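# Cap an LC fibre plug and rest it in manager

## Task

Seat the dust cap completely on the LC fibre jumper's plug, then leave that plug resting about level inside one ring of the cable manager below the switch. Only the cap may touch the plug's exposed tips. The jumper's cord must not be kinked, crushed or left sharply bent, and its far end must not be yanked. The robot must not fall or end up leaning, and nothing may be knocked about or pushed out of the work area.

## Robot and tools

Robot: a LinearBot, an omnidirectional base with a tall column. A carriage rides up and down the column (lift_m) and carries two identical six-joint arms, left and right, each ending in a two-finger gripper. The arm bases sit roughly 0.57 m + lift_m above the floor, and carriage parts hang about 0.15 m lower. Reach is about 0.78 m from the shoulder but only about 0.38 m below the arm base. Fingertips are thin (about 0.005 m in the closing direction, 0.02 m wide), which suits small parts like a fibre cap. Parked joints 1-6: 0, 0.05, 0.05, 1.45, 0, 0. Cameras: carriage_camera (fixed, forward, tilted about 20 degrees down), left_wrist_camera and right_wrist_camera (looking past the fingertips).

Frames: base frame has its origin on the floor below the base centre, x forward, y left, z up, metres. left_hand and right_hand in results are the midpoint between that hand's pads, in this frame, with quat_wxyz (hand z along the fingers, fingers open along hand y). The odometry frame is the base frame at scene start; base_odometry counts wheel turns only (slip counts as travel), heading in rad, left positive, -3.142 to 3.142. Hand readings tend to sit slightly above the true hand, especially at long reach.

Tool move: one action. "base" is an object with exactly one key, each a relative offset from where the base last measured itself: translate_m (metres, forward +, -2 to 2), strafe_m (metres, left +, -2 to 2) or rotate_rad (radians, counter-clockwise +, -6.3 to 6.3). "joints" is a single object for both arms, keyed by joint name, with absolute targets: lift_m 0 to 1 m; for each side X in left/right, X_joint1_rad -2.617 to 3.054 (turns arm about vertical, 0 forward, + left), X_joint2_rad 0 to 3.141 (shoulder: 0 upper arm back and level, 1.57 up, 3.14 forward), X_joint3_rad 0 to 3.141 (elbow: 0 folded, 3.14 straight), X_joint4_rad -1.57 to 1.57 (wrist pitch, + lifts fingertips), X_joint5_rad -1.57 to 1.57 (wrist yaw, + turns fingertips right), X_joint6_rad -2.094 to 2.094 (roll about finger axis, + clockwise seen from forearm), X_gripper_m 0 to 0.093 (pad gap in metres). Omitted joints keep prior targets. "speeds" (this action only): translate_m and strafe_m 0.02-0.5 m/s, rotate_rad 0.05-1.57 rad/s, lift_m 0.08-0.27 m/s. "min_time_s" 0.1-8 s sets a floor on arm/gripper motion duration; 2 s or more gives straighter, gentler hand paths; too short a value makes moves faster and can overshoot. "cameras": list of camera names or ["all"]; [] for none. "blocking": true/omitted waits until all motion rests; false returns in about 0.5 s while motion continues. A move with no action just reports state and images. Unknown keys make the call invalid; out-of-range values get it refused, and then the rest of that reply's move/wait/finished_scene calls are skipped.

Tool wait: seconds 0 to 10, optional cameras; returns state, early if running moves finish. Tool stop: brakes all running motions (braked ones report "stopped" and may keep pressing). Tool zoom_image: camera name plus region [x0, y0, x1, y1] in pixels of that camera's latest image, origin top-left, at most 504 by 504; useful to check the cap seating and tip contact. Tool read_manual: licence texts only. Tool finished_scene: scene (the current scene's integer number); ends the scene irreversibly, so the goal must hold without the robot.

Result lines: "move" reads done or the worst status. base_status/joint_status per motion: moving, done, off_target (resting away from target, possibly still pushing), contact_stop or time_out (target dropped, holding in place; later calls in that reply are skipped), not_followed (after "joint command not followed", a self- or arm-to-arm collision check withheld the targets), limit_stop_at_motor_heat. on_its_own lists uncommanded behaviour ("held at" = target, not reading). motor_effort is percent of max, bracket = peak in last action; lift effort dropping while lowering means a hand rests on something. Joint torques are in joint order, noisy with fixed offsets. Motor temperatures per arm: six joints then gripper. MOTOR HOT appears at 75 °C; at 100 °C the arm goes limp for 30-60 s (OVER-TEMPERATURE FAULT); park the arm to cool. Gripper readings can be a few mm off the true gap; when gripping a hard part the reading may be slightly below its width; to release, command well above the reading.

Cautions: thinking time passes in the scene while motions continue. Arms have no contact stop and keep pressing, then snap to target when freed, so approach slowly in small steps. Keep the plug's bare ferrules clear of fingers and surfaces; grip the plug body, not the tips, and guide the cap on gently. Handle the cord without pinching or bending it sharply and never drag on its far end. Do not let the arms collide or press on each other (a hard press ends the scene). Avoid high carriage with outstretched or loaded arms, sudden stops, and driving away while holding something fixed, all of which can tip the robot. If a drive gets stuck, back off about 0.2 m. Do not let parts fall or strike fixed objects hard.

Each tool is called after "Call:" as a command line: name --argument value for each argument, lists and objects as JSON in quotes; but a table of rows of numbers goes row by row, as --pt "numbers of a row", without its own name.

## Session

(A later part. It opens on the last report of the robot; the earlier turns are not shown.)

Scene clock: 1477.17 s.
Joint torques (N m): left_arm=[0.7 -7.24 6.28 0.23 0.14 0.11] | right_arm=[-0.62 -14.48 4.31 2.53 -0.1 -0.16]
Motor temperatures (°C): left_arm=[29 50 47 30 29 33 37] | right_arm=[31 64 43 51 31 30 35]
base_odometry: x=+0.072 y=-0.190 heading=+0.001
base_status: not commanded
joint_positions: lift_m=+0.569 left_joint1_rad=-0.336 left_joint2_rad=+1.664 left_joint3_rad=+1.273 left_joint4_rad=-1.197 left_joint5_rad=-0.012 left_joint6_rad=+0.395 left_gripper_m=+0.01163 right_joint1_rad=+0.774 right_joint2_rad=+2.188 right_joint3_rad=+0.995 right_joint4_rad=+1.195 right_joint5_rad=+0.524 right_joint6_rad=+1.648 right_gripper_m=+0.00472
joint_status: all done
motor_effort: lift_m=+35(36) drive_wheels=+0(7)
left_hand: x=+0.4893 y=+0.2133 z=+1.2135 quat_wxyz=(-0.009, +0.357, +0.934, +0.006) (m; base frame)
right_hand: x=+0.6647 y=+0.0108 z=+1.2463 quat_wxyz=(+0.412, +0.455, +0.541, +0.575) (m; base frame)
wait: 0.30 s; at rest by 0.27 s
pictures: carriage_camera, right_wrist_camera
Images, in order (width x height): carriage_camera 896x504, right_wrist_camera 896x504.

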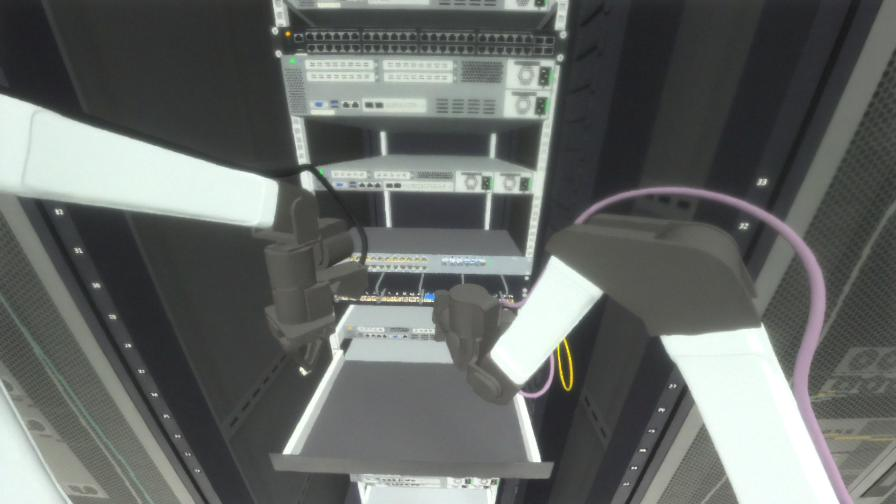

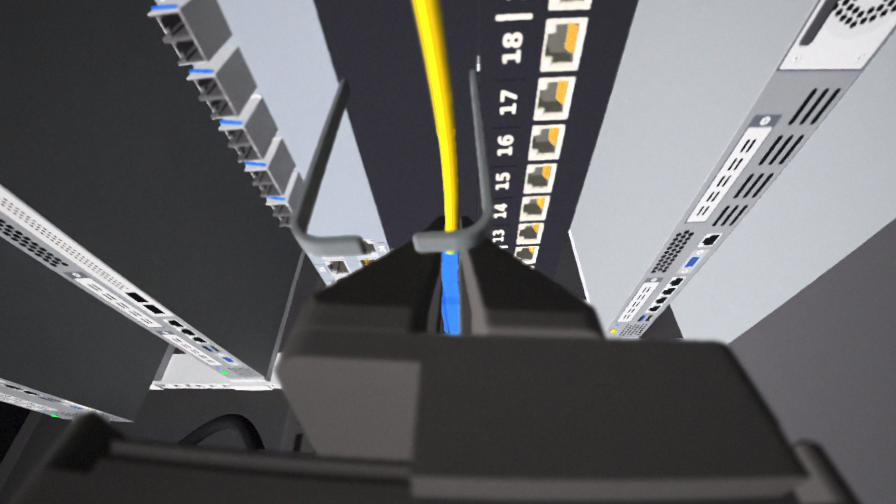

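Call:
move --joints '{"right_joint1_rad": 0.8076, "right_joint2_rad": 2.118, "right_joint3_rad": 0.903, "right_joint4_rad": 1.239, "right_joint5_rad": 0.5636}' --min_time_s 2.5

Call:
wait --seconds 0.3 --cameras '["right_wrist_camera", "carriage_camera"]'

Call:
zoom_image --camera "carriage_camera" --region '[400, 275, 530, 330]'

Scene clock: 1592.37 s.
Joint torques (N m): left_arm=[0.72 -7.27 6.28 0.23 0.14 0.11] | right_arm=[0.58 -13.78 4.1 2.51 0.14 -0.17]
Motor temperatures (°C): left_arm=[29 50 47 30 29 33 37] | right_arm=[31 62 42 55 31 30 36]
move: done
base_odometry: x=+0.072 y=-0.190 heading=+0.001
base_status: not commanded
joint_positions: lift_m=+0.569 left_joint1_rad=-0.336 left_joint2_rad=+1.664 left_joint3_rad=+1.273 left_joint4_rad=-1.197 left_joint5_rad=-0.012 left_joint6_rad=+0.395 left_gripper_m=+0.01163 right_joint1_rad=+0.802 right_joint2_rad=+2.146 right_joint3_rad=+0.915 right_joint4_rad=+1.236 right_joint5_rad=+0.552 right_joint6_rad=+1.648 right_gripper_m=+0.00472
joint_status: all done
motor_effort: lift_m=+36(36) drive_wheels=+0(5)
left_hand: x=+0.4893 y=+0.2133 z=+1.2135 quat_wxyz=(-0.009, +0.357, +0.934, +0.006) (m; base frame)
right_hand: x=+0.6452 y=+0.0062 z=+1.2478 quat_wxyz=(+0.412, +0.455, +0.540, +0.576) (m; base frame)
pictures: none

Scene clock: 1592.67 s.
Joint torques (N m): left_arm=[0.73 -7.28 6.3 0.23 0.14 0.11] | right_arm=[0.55 -13.75 4.08 2.5 0.13 -0.17]
Motor temperatures (°C): left_arm=[29 50 47 30 29 33 37] | right_arm=[31 62 42 55 31 30 36]
base_odometry: x=+0.072 y=-0.190 heading=+0.001
base_status: not commanded
joint_positions: lift_m=+0.569 left_joint1_rad=-0.336 left_joint2_rad=+1.664 left_joint3_rad=+1.273 left_joint4_rad=-1.197 left_joint5_rad=-0.012 left_joint6_rad=+0.395 left_gripper_m=+0.01163 right_joint1_rad=+0.802 right_joint2_rad=+2.146 right_joint3_rad=+0.915 right_joint4_rad=+1.236 right_joint5_rad=+0.552 right_joint6_rad=+1.648 right_gripper_m=+0.00472
joint_status: all done
motor_effort: lift_m=+36(36) drive_wheels=+1(5)
left_hand: x=+0.4893 y=+0.2133 z=+1.2135 quat_wxyz=(-0.009, +0.357, +0.934, +0.006) (m; base frame)
right_hand: x=+0.6452 y=+0.0062 z=+1.2479 quat_wxyz=(+0.412, +0.455, +0.540, +0.576) (m; base frame)
wait: 0.30 s; at rest by 0.27 s
pictures: carriage_camera, right_wrist_camera
Images, in order (width x height): carriage_camera 896x504, right_wrist_camera 896x504.

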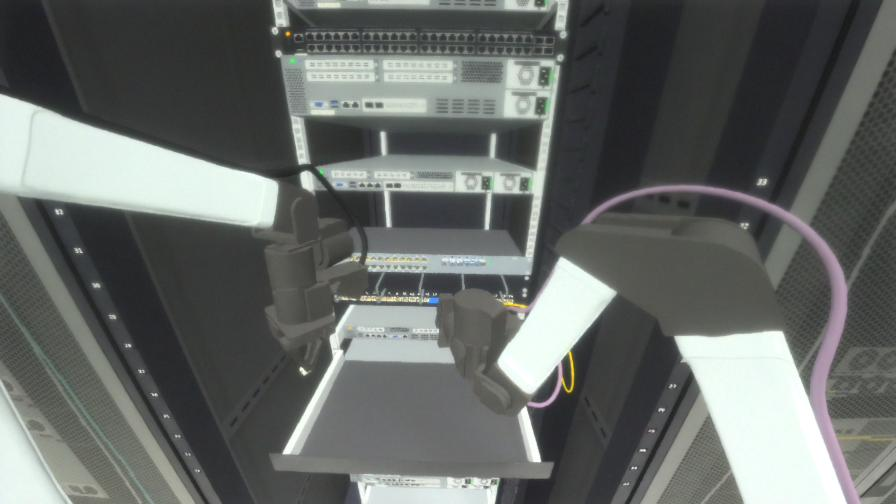

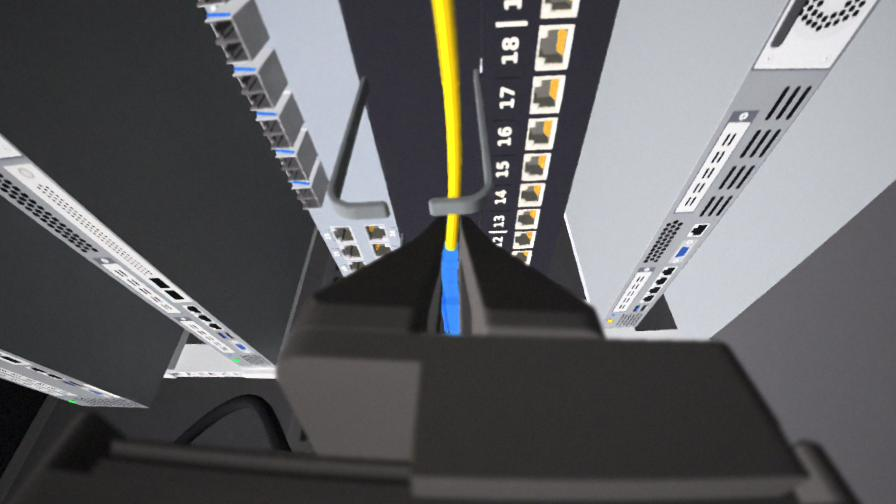

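Scaled by 3.877 from the camera's 896x504 image, which has a finer 1280x720 frame.

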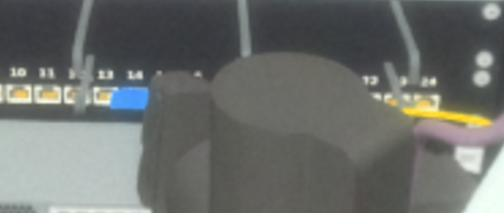

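Call:
move --joints '{"right_joint1_rad": 0.7694, "right_joint2_rad": 2.095, "right_joint3_rad": 0.8585, "right_joint4_rad": 1.256, "right_joint5_rad": 0.4154}' --min_time_s 2.5

Call:
wait --seconds 0.3 --cameras '["right_wrist_camera", "carriage_camera"]'

Call:
zoom_image --camera "carriage_camera" --region '[400, 275, 530, 330]'

Scene clock: 1604.60 s.
Joint torques (N m): left_arm=[0.7 -7.27 6.3 0.23 0.13 0.11] | right_arm=[-0.51 -13.45 4.07 2.57 -0.13 -0.17]
Motor temperatures (°C): left_arm=[29 50 46 30 29 33 37] | right_arm=[31 64 42 54 31 30 36]
move: done
base_odometry: x=+0.072 y=-0.190 heading=+0.001
base_status: not commanded
joint_positions: lift_m=+0.569 left_joint1_rad=-0.336 left_joint2_rad=+1.664 left_joint3_rad=+1.273 left_joint4_rad=-1.197 left_joint5_rad=-0.012 left_joint6_rad=+0.395 left_gripper_m=+0.01163 right_joint1_rad=+0.774 right_joint2_rad=+2.123 right_joint3_rad=+0.870 right_joint4_rad=+1.253 right_joint5_rad=+0.429 right_joint6_rad=+1.648 right_gripper_m=+0.00472
joint_status: all done
motor_effort: lift_m=+36(36) drive_wheels=+2(5)
left_hand: x=+0.4893 y=+0.2133 z=+1.2135 quat_wxyz=(-0.009, +0.357, +0.934, +0.006) (m; base frame)
right_hand: x=+0.6407 y=+0.0078 z=+1.2474 quat_wxyz=(+0.384, +0.429, +0.562, +0.594) (m; base frame)
pictures: none

Scene clock: 1604.90 s.
Joint torques (N m): left_arm=[0.69 -7.27 6.28 0.23 0.13 0.11] | right_arm=[-0.5 -13.46 4.05 2.58 -0.12 -0.17]
Motor temperatures (°C): left_arm=[29 50 46 30 29 33 37] | right_arm=[31 64 42 54 31 30 36]
base_odometry: x=+0.072 y=-0.190 heading=+0.001
base_status: not commanded
joint_positions: lift_m=+0.569 left_joint1_rad=-0.336 left_joint2_rad=+1.664 left_joint3_rad=+1.273 left_joint4_rad=-1.197 left_joint5_rad=-0.012 left_joint6_rad=+0.395 left_gripper_m=+0.01163 right_joint1_rad=+0.774 right_joint2_rad=+2.123 right_joint3_rad=+0.870 right_joint4_rad=+1.253 right_joint5_rad=+0.428 right_joint6_rad=+1.648 right_gripper_m=+0.00472
joint_status: all done
motor_effort: lift_m=+36(36) drive_wheels=+1(5)
left_hand: x=+0.4893 y=+0.2133 z=+1.2135 quat_wxyz=(-0.009, +0.357, +0.934, +0.006) (m; base frame)
right_hand: x=+0.6407 y=+0.0079 z=+1.2474 quat_wxyz=(+0.384, +0.429, +0.562, +0.594) (m; base frame)
wait: 0.30 s; at rest by 0.27 s
pictures: carriage_camera, right_wrist_camera
Images, in order (width x height): carriage_camera 896x504, right_wrist_camera 896x504.

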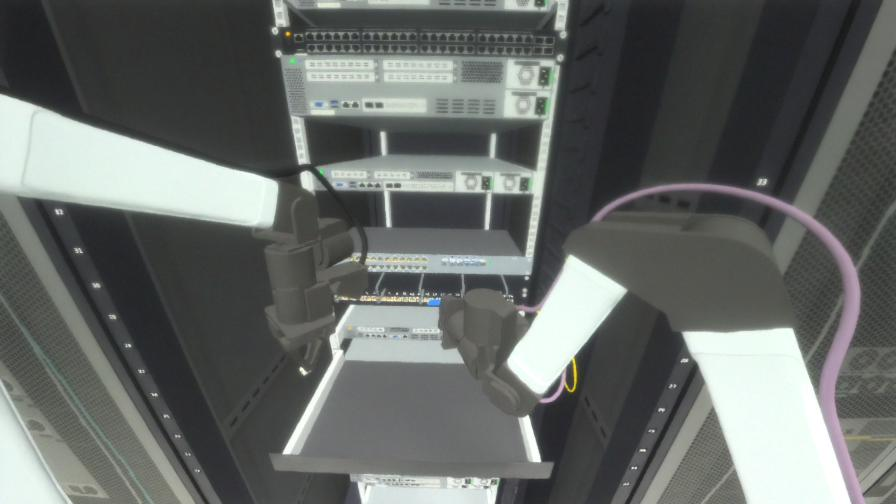

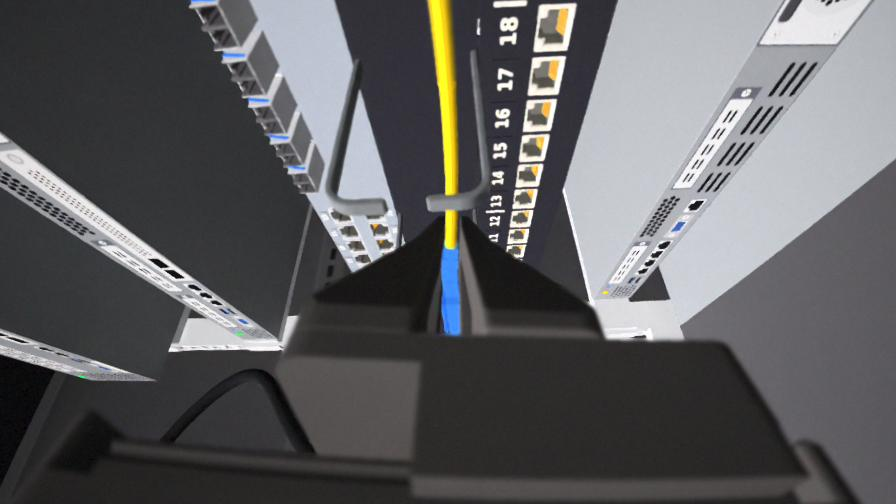

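Scaled by 3.877 from the camera's 896x504 image, which has a finer 1280x720 frame.

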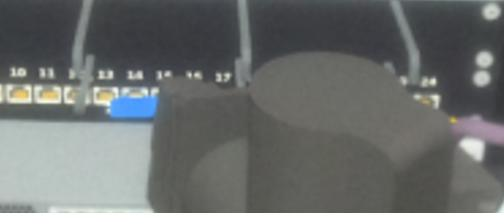

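Call:
move --joints '{"right_joint1_rad": 0.8105, "right_joint2_rad": 2.087, "right_joint3_rad": 0.842, "right_joint4_rad": 1.264, "right_joint5_rad": 0.4665}' --min_time_s 2

Call:
wait --seconds 0.3 --cameras '["right_wrist_camera", "carriage_camera"]'

Call:
zoom_image --camera "carriage_camera" --region '[400, 275, 530, 330]'

Scene clock: 1620.60 s.
Joint torques (N m): left_arm=[0.7 -7.25 6.26 0.23 0.13 0.11] | right_arm=[0.69 -13.31 3.99 2.56 0.11 -0.16]
Motor temperatures (°C): left_arm=[29 50 46 30 29 33 37] | right_arm=[31 65 42 53 31 30 36]
move: done
base_odometry: x=+0.072 y=-0.190 heading=+0.001
base_status: not commanded
joint_positions: lift_m=+0.569 left_joint1_rad=-0.336 left_joint2_rad=+1.664 left_joint3_rad=+1.273 left_joint4_rad=-1.197 left_joint5_rad=-0.012 left_joint6_rad=+0.395 left_gripper_m=+0.01163 right_joint1_rad=+0.803 right_joint2_rad=+2.114 right_joint3_rad=+0.854 right_joint4_rad=+1.261 right_joint5_rad=+0.457 right_joint6_rad=+1.648 right_gripper_m=+0.00472
joint_status: all done
motor_effort: lift_m=+36(36) drive_wheels=+2(5)
left_hand: x=+0.4893 y=+0.2133 z=+1.2135 quat_wxyz=(-0.009, +0.357, +0.934, +0.006) (m; base frame)
right_hand: x=+0.6307 y=+0.0128 z=+1.2475 quat_wxyz=(+0.384, +0.429, +0.562, +0.594) (m; base frame)
pictures: none

Scene clock: 1620.90 s.
Joint torques (N m): left_arm=[0.68 -7.27 6.28 0.23 0.13 0.11] | right_arm=[0.69 -13.3 3.97 2.56 0.11 -0.16]
Motor temperatures (°C): left_arm=[29 50 46 30 29 33 37] | right_arm=[31 65 42 53 31 30 36]
base_odometry: x=+0.072 y=-0.190 heading=+0.001
base_status: not commanded
joint_positions: lift_m=+0.569 left_joint1_rad=-0.336 left_joint2_rad=+1.664 left_joint3_rad=+1.273 left_joint4_rad=-1.197 left_joint5_rad=-0.012 left_joint6_rad=+0.395 left_gripper_m=+0.01163 right_joint1_rad=+0.803 right_joint2_rad=+2.114 right_joint3_rad=+0.854 right_joint4_rad=+1.261 right_joint5_rad=+0.457 right_joint6_rad=+1.648 right_gripper_m=+0.00472
joint_status: all done
motor_effort: lift_m=+36(36) drive_wheels=+2(5)
left_hand: x=+0.4893 y=+0.2133 z=+1.2135 quat_wxyz=(-0.009, +0.357, +0.934, +0.006) (m; base frame)
right_hand: x=+0.6307 y=+0.0128 z=+1.2475 quat_wxyz=(+0.384, +0.429, +0.562, +0.594) (m; base frame)
wait: 0.30 s; at rest by 0.27 s
pictures: carriage_camera, right_wrist_camera
Images, in order (width x height): carriage_camera 896x504, right_wrist_camera 896x504.

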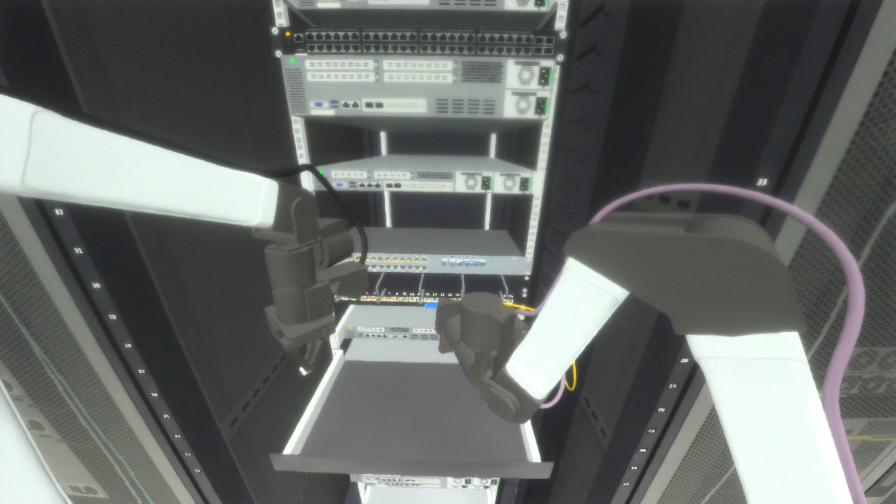

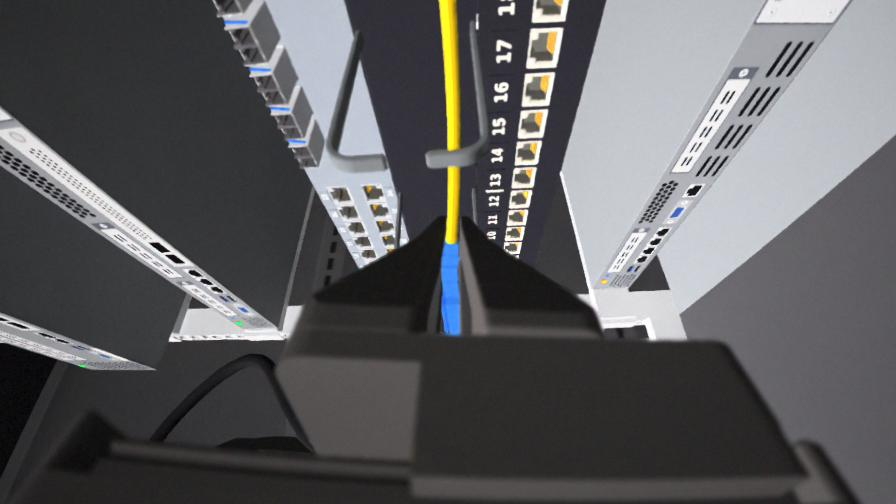

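Scaled by 3.877 from the camera's 896x504 image, which has a finer 1280x720 frame.

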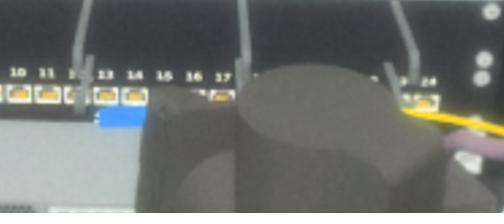

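Call:
move --joints '{"right_joint1_rad": 0.846, "right_joint2_rad": 2.157, "right_joint3_rad": 0.926, "right_joint4_rad": 1.221, "right_joint5_rad": 0.502}' --min_time_s 2.5

Call:
wait --seconds 0.3 --cameras '["right_wrist_camera", "carriage_camera"]'

Call:
zoom_image --camera "carriage_camera" --region '[380, 270, 530, 330]'

Scene clock: 1628.23 s.
Joint torques (N m): left_arm=[0.72 -7.27 6.28 0.23 0.14 0.11] | right_arm=[0.65 -9.48 6.89 2.33 0.11 -0.16]
Motor temperatures (°C): left_arm=[29 50 46 30 29 33 37] | right_arm=[31 63 42 53 31 30 36]
move: done
base_odometry: x=+0.072 y=-0.190 heading=+0.001
base_status: not commanded
joint_positions: lift_m=+0.569 left_joint1_rad=-0.336 left_joint2_rad=+1.664 left_joint3_rad=+1.273 left_joint4_rad=-1.197 left_joint5_rad=-0.012 left_joint6_rad=+0.395 left_gripper_m=+0.01163 right_joint1_rad=+0.839 right_joint2_rad=+2.140 right_joint3_rad=+0.906 right_joint4_rad=+1.236 right_joint5_rad=+0.492 right_joint6_rad=+1.648 right_gripper_m=+0.00472
joint_status: all done
motor_effort: lift_m=+36(36) drive_wheels=+3(7)
left_hand: x=+0.4893 y=+0.2133 z=+1.2135 quat_wxyz=(-0.009, +0.357, +0.934, +0.006) (m; base frame)
right_hand: x=+0.6287 y=+0.0305 z=+1.2480 quat_wxyz=(+0.384, +0.428, +0.562, +0.595) (m; base frame)
pictures: none

Scene clock: 1628.53 s.
Joint torques (N m): left_arm=[0.7 -7.27 6.27 0.24 0.14 0.11] | right_arm=[0.64 -9.51 6.87 2.33 0.11 -0.17]
Motor temperatures (°C): left_arm=[29 50 46 30 29 33 37] | right_arm=[31 63 42 53 31 30 36]
base_odometry: x=+0.072 y=-0.190 heading=+0.001
base_status: not commanded
joint_positions: lift_m=+0.569 left_joint1_rad=-0.336 left_joint2_rad=+1.664 left_joint3_rad=+1.273 left_joint4_rad=-1.197 left_joint5_rad=-0.012 left_joint6_rad=+0.395 left_gripper_m=+0.01163 right_joint1_rad=+0.839 right_joint2_rad=+2.140 right_joint3_rad=+0.906 right_joint4_rad=+1.236 right_joint5_rad=+0.492 right_joint6_rad=+1.648 right_gripper_m=+0.00472
joint_status: all done
motor_effort: lift_m=+36(36) drive_wheels=+3(7)
left_hand: x=+0.4893 y=+0.2133 z=+1.2135 quat_wxyz=(-0.009, +0.357, +0.934, +0.006) (m; base frame)
right_hand: x=+0.6287 y=+0.0305 z=+1.2480 quat_wxyz=(+0.384, +0.428, +0.562, +0.595) (m; base frame)
wait: 0.30 s; at rest by 0.27 s
pictures: carriage_camera, right_wrist_camera
Images, in order (width x height): carriage_camera 896x504, right_wrist_camera 896x504.

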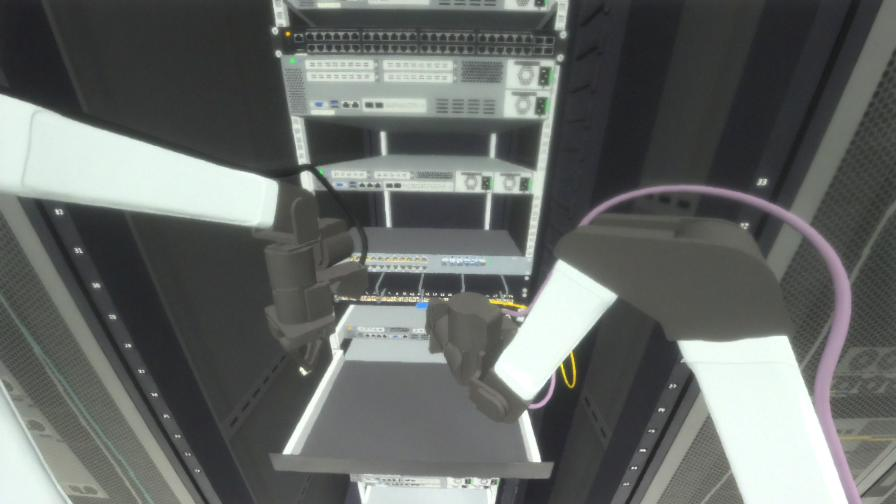

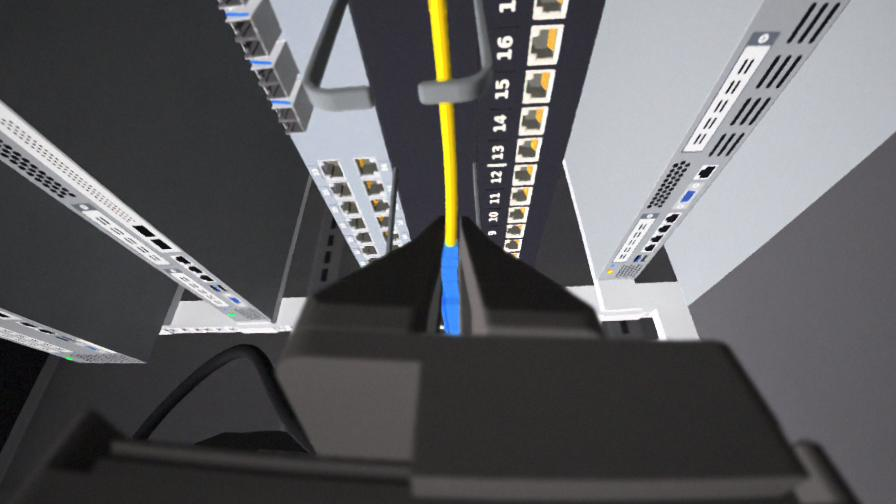

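Scaled by 3.360 from the camera's 896x504 image, which has a finer 1280x720 frame.

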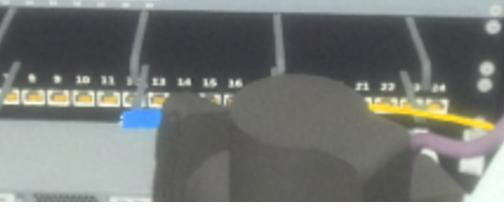

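Call:
zoom_image --camera "carriage_camera" --region '[270, 130, 570, 310]'

Scaled by 1.680 from the camera's 896x504 image, which has a finer 1280x720 frame.

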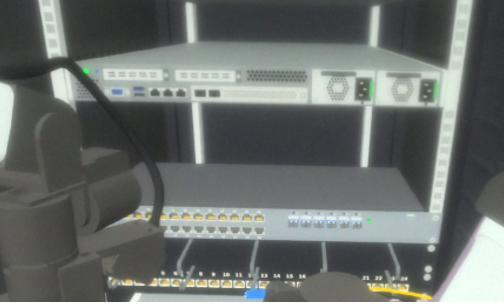

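Call:
zoom_image --camera "carriage_camera" --region '[490, 280, 610, 420]'

Scaled by 3.600 from the camera's 896x504 image, which has a finer 1280x720 frame.

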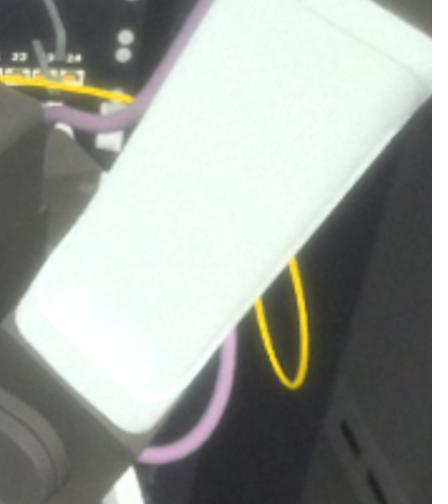

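Call:
zoom_image --camera "carriage_camera" --region '[230, 160, 400, 390]'

Scaled by 2.191 from the camera's 896x504 image, which has a finer 1280x720 frame.

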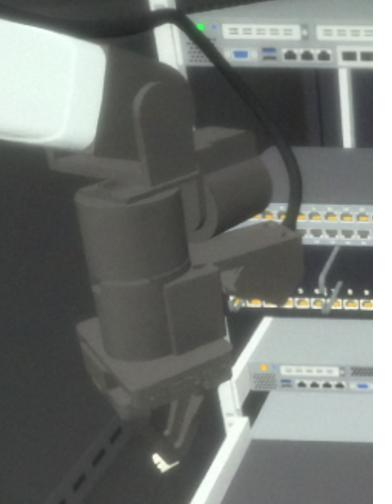

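Call:
move --joints '{"left_joint1_rad": -0.216, "left_joint2_rad": 1.475, "left_joint3_rad": 1.533, "left_joint4_rad": -1.403, "left_joint5_rad": -0.036, "left_joint6_rad": -1.80}' --min_time_s 3

Call:
wait --seconds 0.3 --cameras '["all"]'

Scene clock: 1812.80 s.
Joint torques (N m): left_arm=[0.69 -7.02 9.94 0.4 -0.15 -0.08] | right_arm=[0.64 -9.5 6.89 2.33 0.11 -0.16]
Motor temperatures (°C): left_arm=[29 50 47 30 29 33 37] | right_arm=[31 57 44 52 31 30 36]
move: done
base_odometry: x=+0.072 y=-0.190 heading=+0.001
base_status: not commanded
joint_positions: lift_m=+0.569 left_joint1_rad=-0.225 left_joint2_rad=+1.499 left_joint3_rad=+1.499 left_joint4_rad=-1.391 left_joint5_rad=-0.023 left_joint6_rad=-1.788 left_gripper_m=+0.01162 right_joint1_rad=+0.839 right_joint2_rad=+2.140 right_joint3_rad=+0.906 right_joint4_rad=+1.236 right_joint5_rad=+0.493 right_joint6_rad=+1.648 right_gripper_m=+0.00472
joint_status: all done
motor_effort: lift_m=+36(36) drive_wheels=+6(6)
left_hand: x=+0.4994 y=+0.2461 z=+1.3159 quat_wxyz=(+0.058, -0.702, +0.706, -0.070) (m; base frame)
right_hand: x=+0.6287 y=+0.0304 z=+1.2479 quat_wxyz=(+0.384, +0.428, +0.562, +0.595) (m; base frame)
pictures: none

Scene clock: 1813.10 s.
Joint torques (N m): left_arm=[0.75 -7.02 9.85 0.4 -0.15 -0.08] | right_arm=[0.62 -9.5 6.87 2.34 0.1 -0.16]
Motor temperatures (°C): left_arm=[29 50 47 30 29 33 37] | right_arm=[31 57 44 52 31 30 36]
base_odometry: x=+0.072 y=-0.190 heading=+0.001
base_status: not commanded
joint_positions: lift_m=+0.569 left_joint1_rad=-0.225 left_joint2_rad=+1.499 left_joint3_rad=+1.499 left_joint4_rad=-1.391 left_joint5_rad=-0.023 left_joint6_rad=-1.789 left_gripper_m=+0.01162 right_joint1_rad=+0.839 right_joint2_rad=+2.140 right_joint3_rad=+0.906 right_joint4_rad=+1.236 right_joint5_rad=+0.493 right_joint6_rad=+1.648 right_gripper_m=+0.00472
joint_status: all done
motor_effort: lift_m=+36(36) drive_wheels=+2(6)
left_hand: x=+0.4994 y=+0.2461 z=+1.3159 quat_wxyz=(+0.058, -0.703, +0.706, -0.070) (m; base frame)
right_hand: x=+0.6287 y=+0.0304 z=+1.2479 quat_wxyz=(+0.384, +0.428, +0.562, +0.595) (m; base frame)
wait: 0.30 s; at rest by 0.27 s
pictures: carriage_camera, left_wrist_camera, right_wrist_camera
Images, in order (width x height): carriage_camera 896x504, left_wrist_camera 896x504, right_wrist_camera 896x504.

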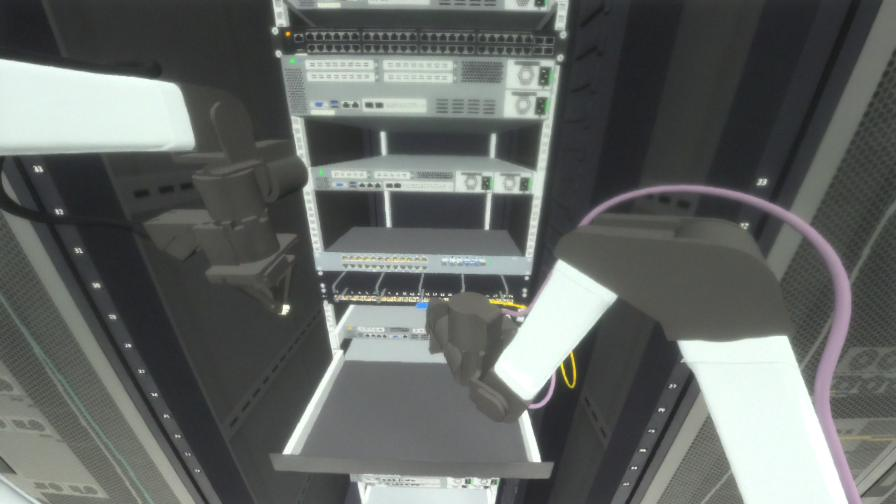

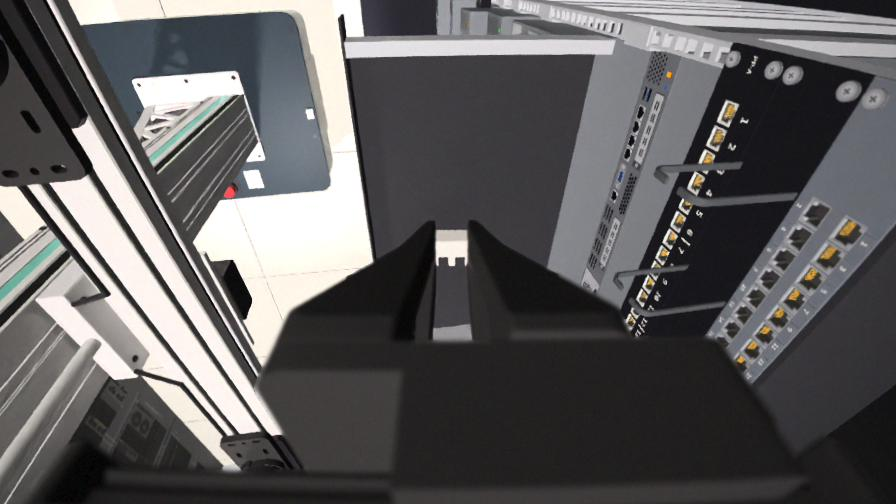

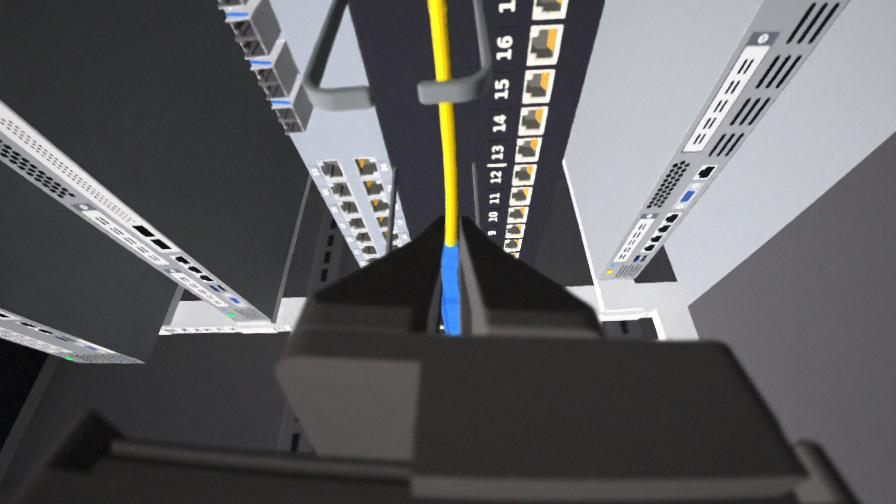

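Call:
move --joints '{"right_joint1_rad": 0.986, "right_joint2_rad": 2.204, "right_joint3_rad": 1.022, "right_joint4_rad": 1.173, "right_joint5_rad": 0.792, "right_joint6_rad": 1.60}' --min_time_s 3

Call:
wait --seconds 0.3 --cameras '["right_wrist_camera", "left_wrist_camera"]'

Scene clock: 1825.70 s.
Joint torques (N m): left_arm=[0.73 -7.04 9.89 0.41 -0.14 -0.08] | right_arm=[0.61 -9.94 7.04 2.15 0.12 -0.32]
Motor temperatures (°C): left_arm=[29 49 50 30 29 33 37] | right_arm=[31 56 44 52 31 30 36]
move: done
base_odometry: x=+0.072 y=-0.190 heading=+0.001
base_status: not commanded
joint_positions: lift_m=+0.569 left_joint1_rad=-0.225 left_joint2_rad=+1.499 left_joint3_rad=+1.499 left_joint4_rad=-1.391 left_joint5_rad=-0.023 left_joint6_rad=-1.789 left_gripper_m=+0.01162 right_joint1_rad=+0.980 right_joint2_rad=+2.186 right_joint3_rad=+1.002 right_joint4_rad=+1.187 right_joint5_rad=+0.781 right_joint6_rad=+1.609 right_gripper_m=+0.00472
joint_status: all done
motor_effort: lift_m=+36(36) drive_wheels=+3(6)
left_hand: x=+0.4994 y=+0.2462 z=+1.3159 quat_wxyz=(+0.058, -0.703, +0.706, -0.070) (m; base frame)
right_hand: x=+0.6056 y=+0.0547 z=+1.2482 quat_wxyz=(+0.437, +0.459, +0.537, +0.557) (m; base frame)
pictures: none

Scene clock: 1826.00 s.
Joint torques (N m): left_arm=[0.69 -7.04 9.88 0.4 -0.14 -0.08] | right_arm=[0.59 -9.96 7.04 2.15 0.12 -0.32]
Motor temperatures (°C): left_arm=[29 49 50 30 29 33 37] | right_arm=[31 56 44 52 31 30 36]
base_odometry: x=+0.072 y=-0.190 heading=+0.001
base_status: not commanded
joint_positions: lift_m=+0.569 left_joint1_rad=-0.225 left_joint2_rad=+1.499 left_joint3_rad=+1.499 left_joint4_rad=-1.391 left_joint5_rad=-0.023 left_joint6_rad=-1.789 left_gripper_m=+0.01162 right_joint1_rad=+0.980 right_joint2_rad=+2.186 right_joint3_rad=+1.002 right_joint4_rad=+1.187 right_joint5_rad=+0.781 right_joint6_rad=+1.609 right_gripper_m=+0.00472
joint_status: all done
motor_effort: lift_m=+36(36) drive_wheels=+2(6)
left_hand: x=+0.4994 y=+0.2462 z=+1.3159 quat_wxyz=(+0.058, -0.703, +0.706, -0.070) (m; base frame)
right_hand: x=+0.6054 y=+0.0549 z=+1.2482 quat_wxyz=(+0.437, +0.458, +0.538, +0.557) (m; base frame)
wait: 0.30 s; at rest by 0.27 s
pictures: left_wrist_camera, right_wrist_camera
Images, in order (width x height): left_wrist_camera 896x504, right_wrist_camera 896x504.

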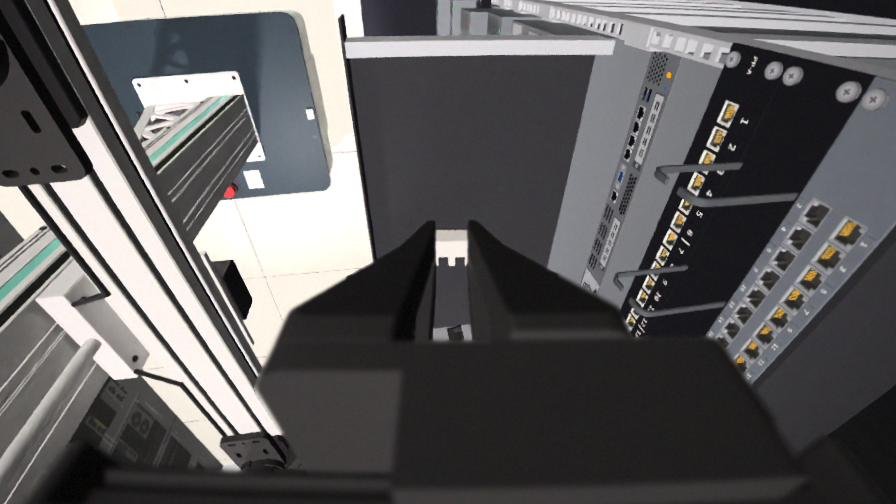

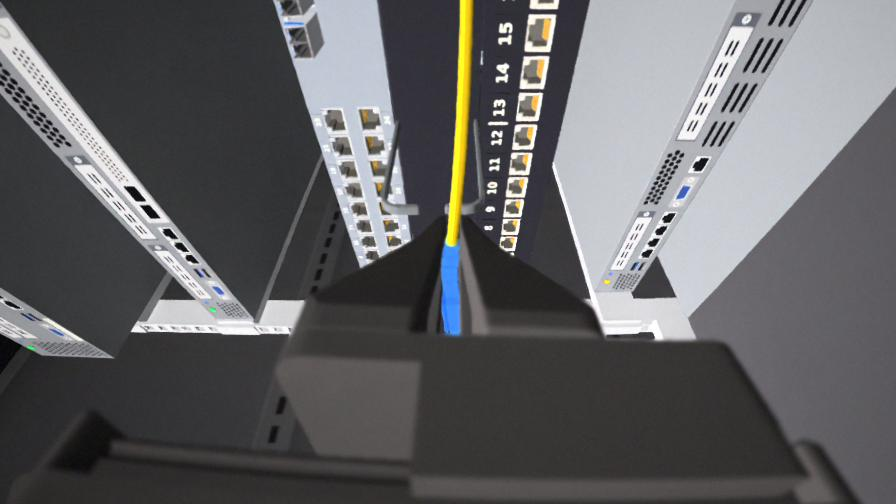

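Call:
move --joints '{"right_joint1_rad": 1.093, "right_joint2_rad": 2.304, "right_joint3_rad": 1.1415, "right_joint4_rad": 1.4525, "right_joint5_rad": 1.0016, "right_joint6_rad": 1.375}' --min_time_s 3

Call:
move --joints '{"lift_m": 0.539}' --speeds '{"lift_m": 0.08}'

Call:
wait --seconds 0.3 --cameras '["all"]'

Scene clock: 1838.23 s.
Joint torques (N m): left_arm=[0.75 -7.01 9.88 0.41 -0.14 -0.07] | right_arm=[0.57 -10.51 6.84 2.03 -0.05 -0.33]
Motor temperatures (°C): left_arm=[29 49 52 30 29 33 37] | right_arm=[31 56 44 51 31 30 36]
move: done
base_odometry: x=+0.072 y=-0.190 heading=+0.001
base_status: not commanded
joint_positions: lift_m=+0.569 left_joint1_rad=-0.225 left_joint2_rad=+1.499 left_joint3_rad=+1.499 left_joint4_rad=-1.391 left_joint5_rad=-0.023 left_joint6_rad=-1.789 left_gripper_m=+0.01162 right_joint1_rad=+1.087 right_joint2_rad=+2.286 right_joint3_rad=+1.122 right_joint4_rad=+1.448 right_joint5_rad=+0.991 right_joint6_rad=+1.385 right_gripper_m=+0.00472
joint_status: all done
motor_effort: lift_m=+36(36) drive_wheels=+4(6)
left_hand: x=+0.4994 y=+0.2462 z=+1.3159 quat_wxyz=(+0.058, -0.703, +0.706, -0.070) (m; base frame)
right_hand: x=+0.5803 y=+0.0748 z=+1.2821 quat_wxyz=(+0.501, +0.454, +0.466, +0.571) (m; base frame)
pictures: none

Scene clock: 1839.00 s.
Joint torques (N m): left_arm=[0.73 -6.56 9.46 0.45 -0.14 -0.08] | right_arm=[0.47 -11.32 6.37 1.95 -0.06 -0.32]
Motor temperatures (°C): left_arm=[29 49 52 30 29 33 37] | right_arm=[31 56 44 51 31 30 36]
move: done
base_odometry: x=+0.072 y=-0.190 heading=+0.001
base_status: not commanded
joint_positions: lift_m=+0.539 left_joint1_rad=-0.225 left_joint2_rad=+1.494 left_joint3_rad=+1.505 left_joint4_rad=-1.394 left_joint5_rad=-0.024 left_joint6_rad=-1.789 left_gripper_m=+0.01162 right_joint1_rad=+1.087 right_joint2_rad=+2.293 right_joint3_rad=+1.127 right_joint4_rad=+1.454 right_joint5_rad=+0.992 right_joint6_rad=+1.384 right_gripper_m=+0.00472
joint_status: all done
motor_effort: lift_m=+35(36) drive_wheels=+1(4)
left_hand: x=+0.4992 y=+0.2464 z=+1.2887 quat_wxyz=(+0.060, -0.703, +0.705, -0.073) (m; base frame)
right_hand: x=+0.5808 y=+0.0753 z=+1.2510 quat_wxyz=(+0.501, +0.455, +0.464, +0.572) (m; base frame)
pictures: none

Scene clock: 1839.30 s.
Joint torques (N m): left_arm=[0.75 -6.56 9.43 0.45 -0.14 -0.08] | right_arm=[0.58 -11.26 6.37 1.94 -0.07 -0.32]
Motor temperatures (°C): left_arm=[29 49 52 30 29 33 37] | right_arm=[31 56 44 50 31 30 36]
base_odometry: x=+0.072 y=-0.190 heading=+0.001
base_status: not commanded
joint_positions: lift_m=+0.539 left_joint1_rad=-0.225 left_joint2_rad=+1.494 left_joint3_rad=+1.505 left_joint4_rad=-1.394 left_joint5_rad=-0.024 left_joint6_rad=-1.789 left_gripper_m=+0.01162 right_joint1_rad=+1.087 right_joint2_rad=+2.293 right_joint3_rad=+1.127 right_joint4_rad=+1.454 right_joint5_rad=+0.992 right_joint6_rad=+1.384 right_gripper_m=+0.00472
joint_status: all done
motor_effort: lift_m=+35(36) drive_wheels=+0(4)
left_hand: x=+0.4992 y=+0.2464 z=+1.2887 quat_wxyz=(+0.060, -0.703, +0.705, -0.073) (m; base frame)
right_hand: x=+0.5808 y=+0.0753 z=+1.2510 quat_wxyz=(+0.501, +0.455, +0.464, +0.572) (m; base frame)
wait: 0.30 s; at rest by 0.27 s
pictures: carriage_camera, left_wrist_camera, right_wrist_camera
Images, in order (width x height): carriage_camera 896x504, left_wrist_camera 896x504, right_wrist_camera 896x504.

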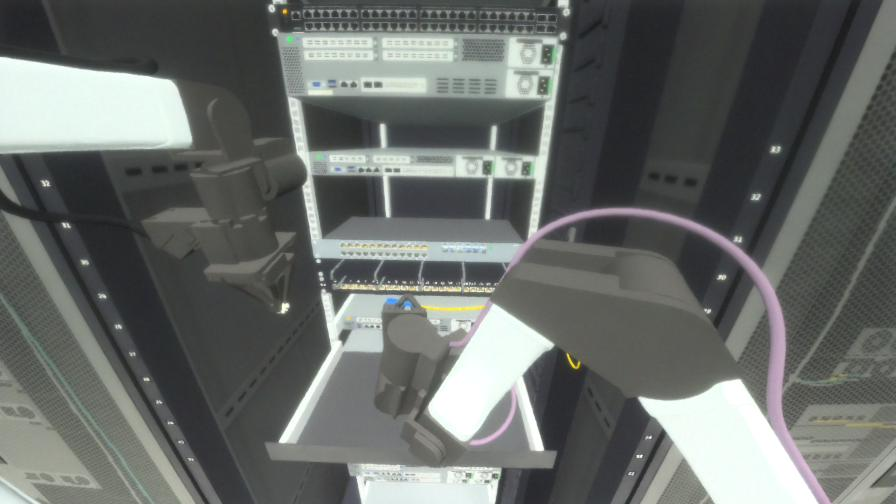

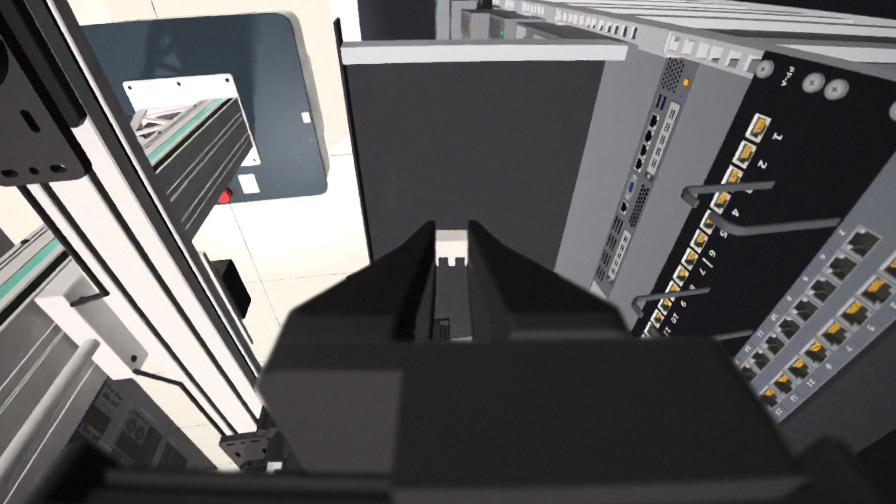

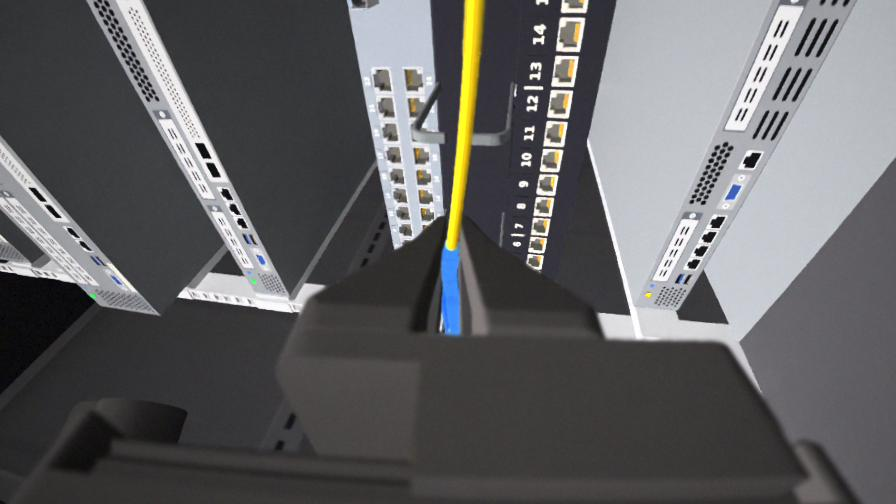

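Call:
zoom_image --camera "carriage_camera" --region '[360, 275, 500, 345]'

Call:
zoom_image --camera "left_wrist_camera" --region '[400, 215, 500, 345]'

Scaled by 3.600 from the camera's 896x504 image, which has a finer 1280x720 frame.

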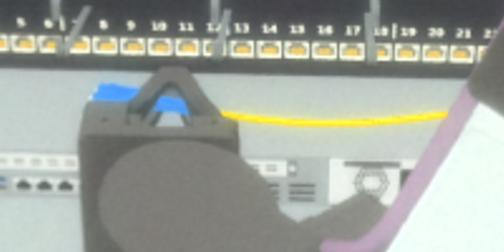

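Scaled by 3.877 from the camera's 896x504 image, which has a finer 1280x720 frame.

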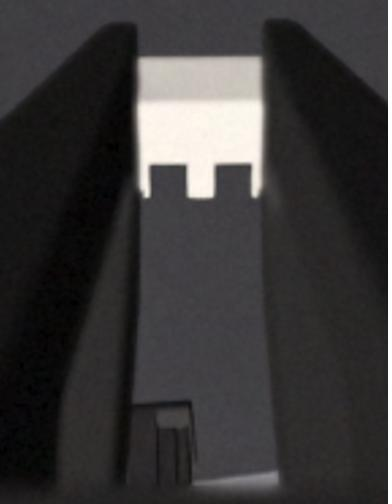

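Call:
zoom_image --camera "carriage_camera" --region '[430, 255, 540, 335]'

Scaled by 4.582 from the camera's 896x504 image, which has a finer 1280x720 frame.

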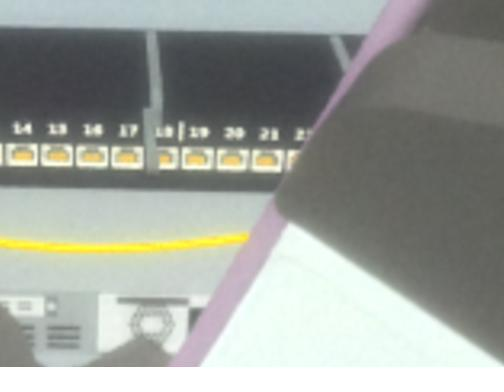

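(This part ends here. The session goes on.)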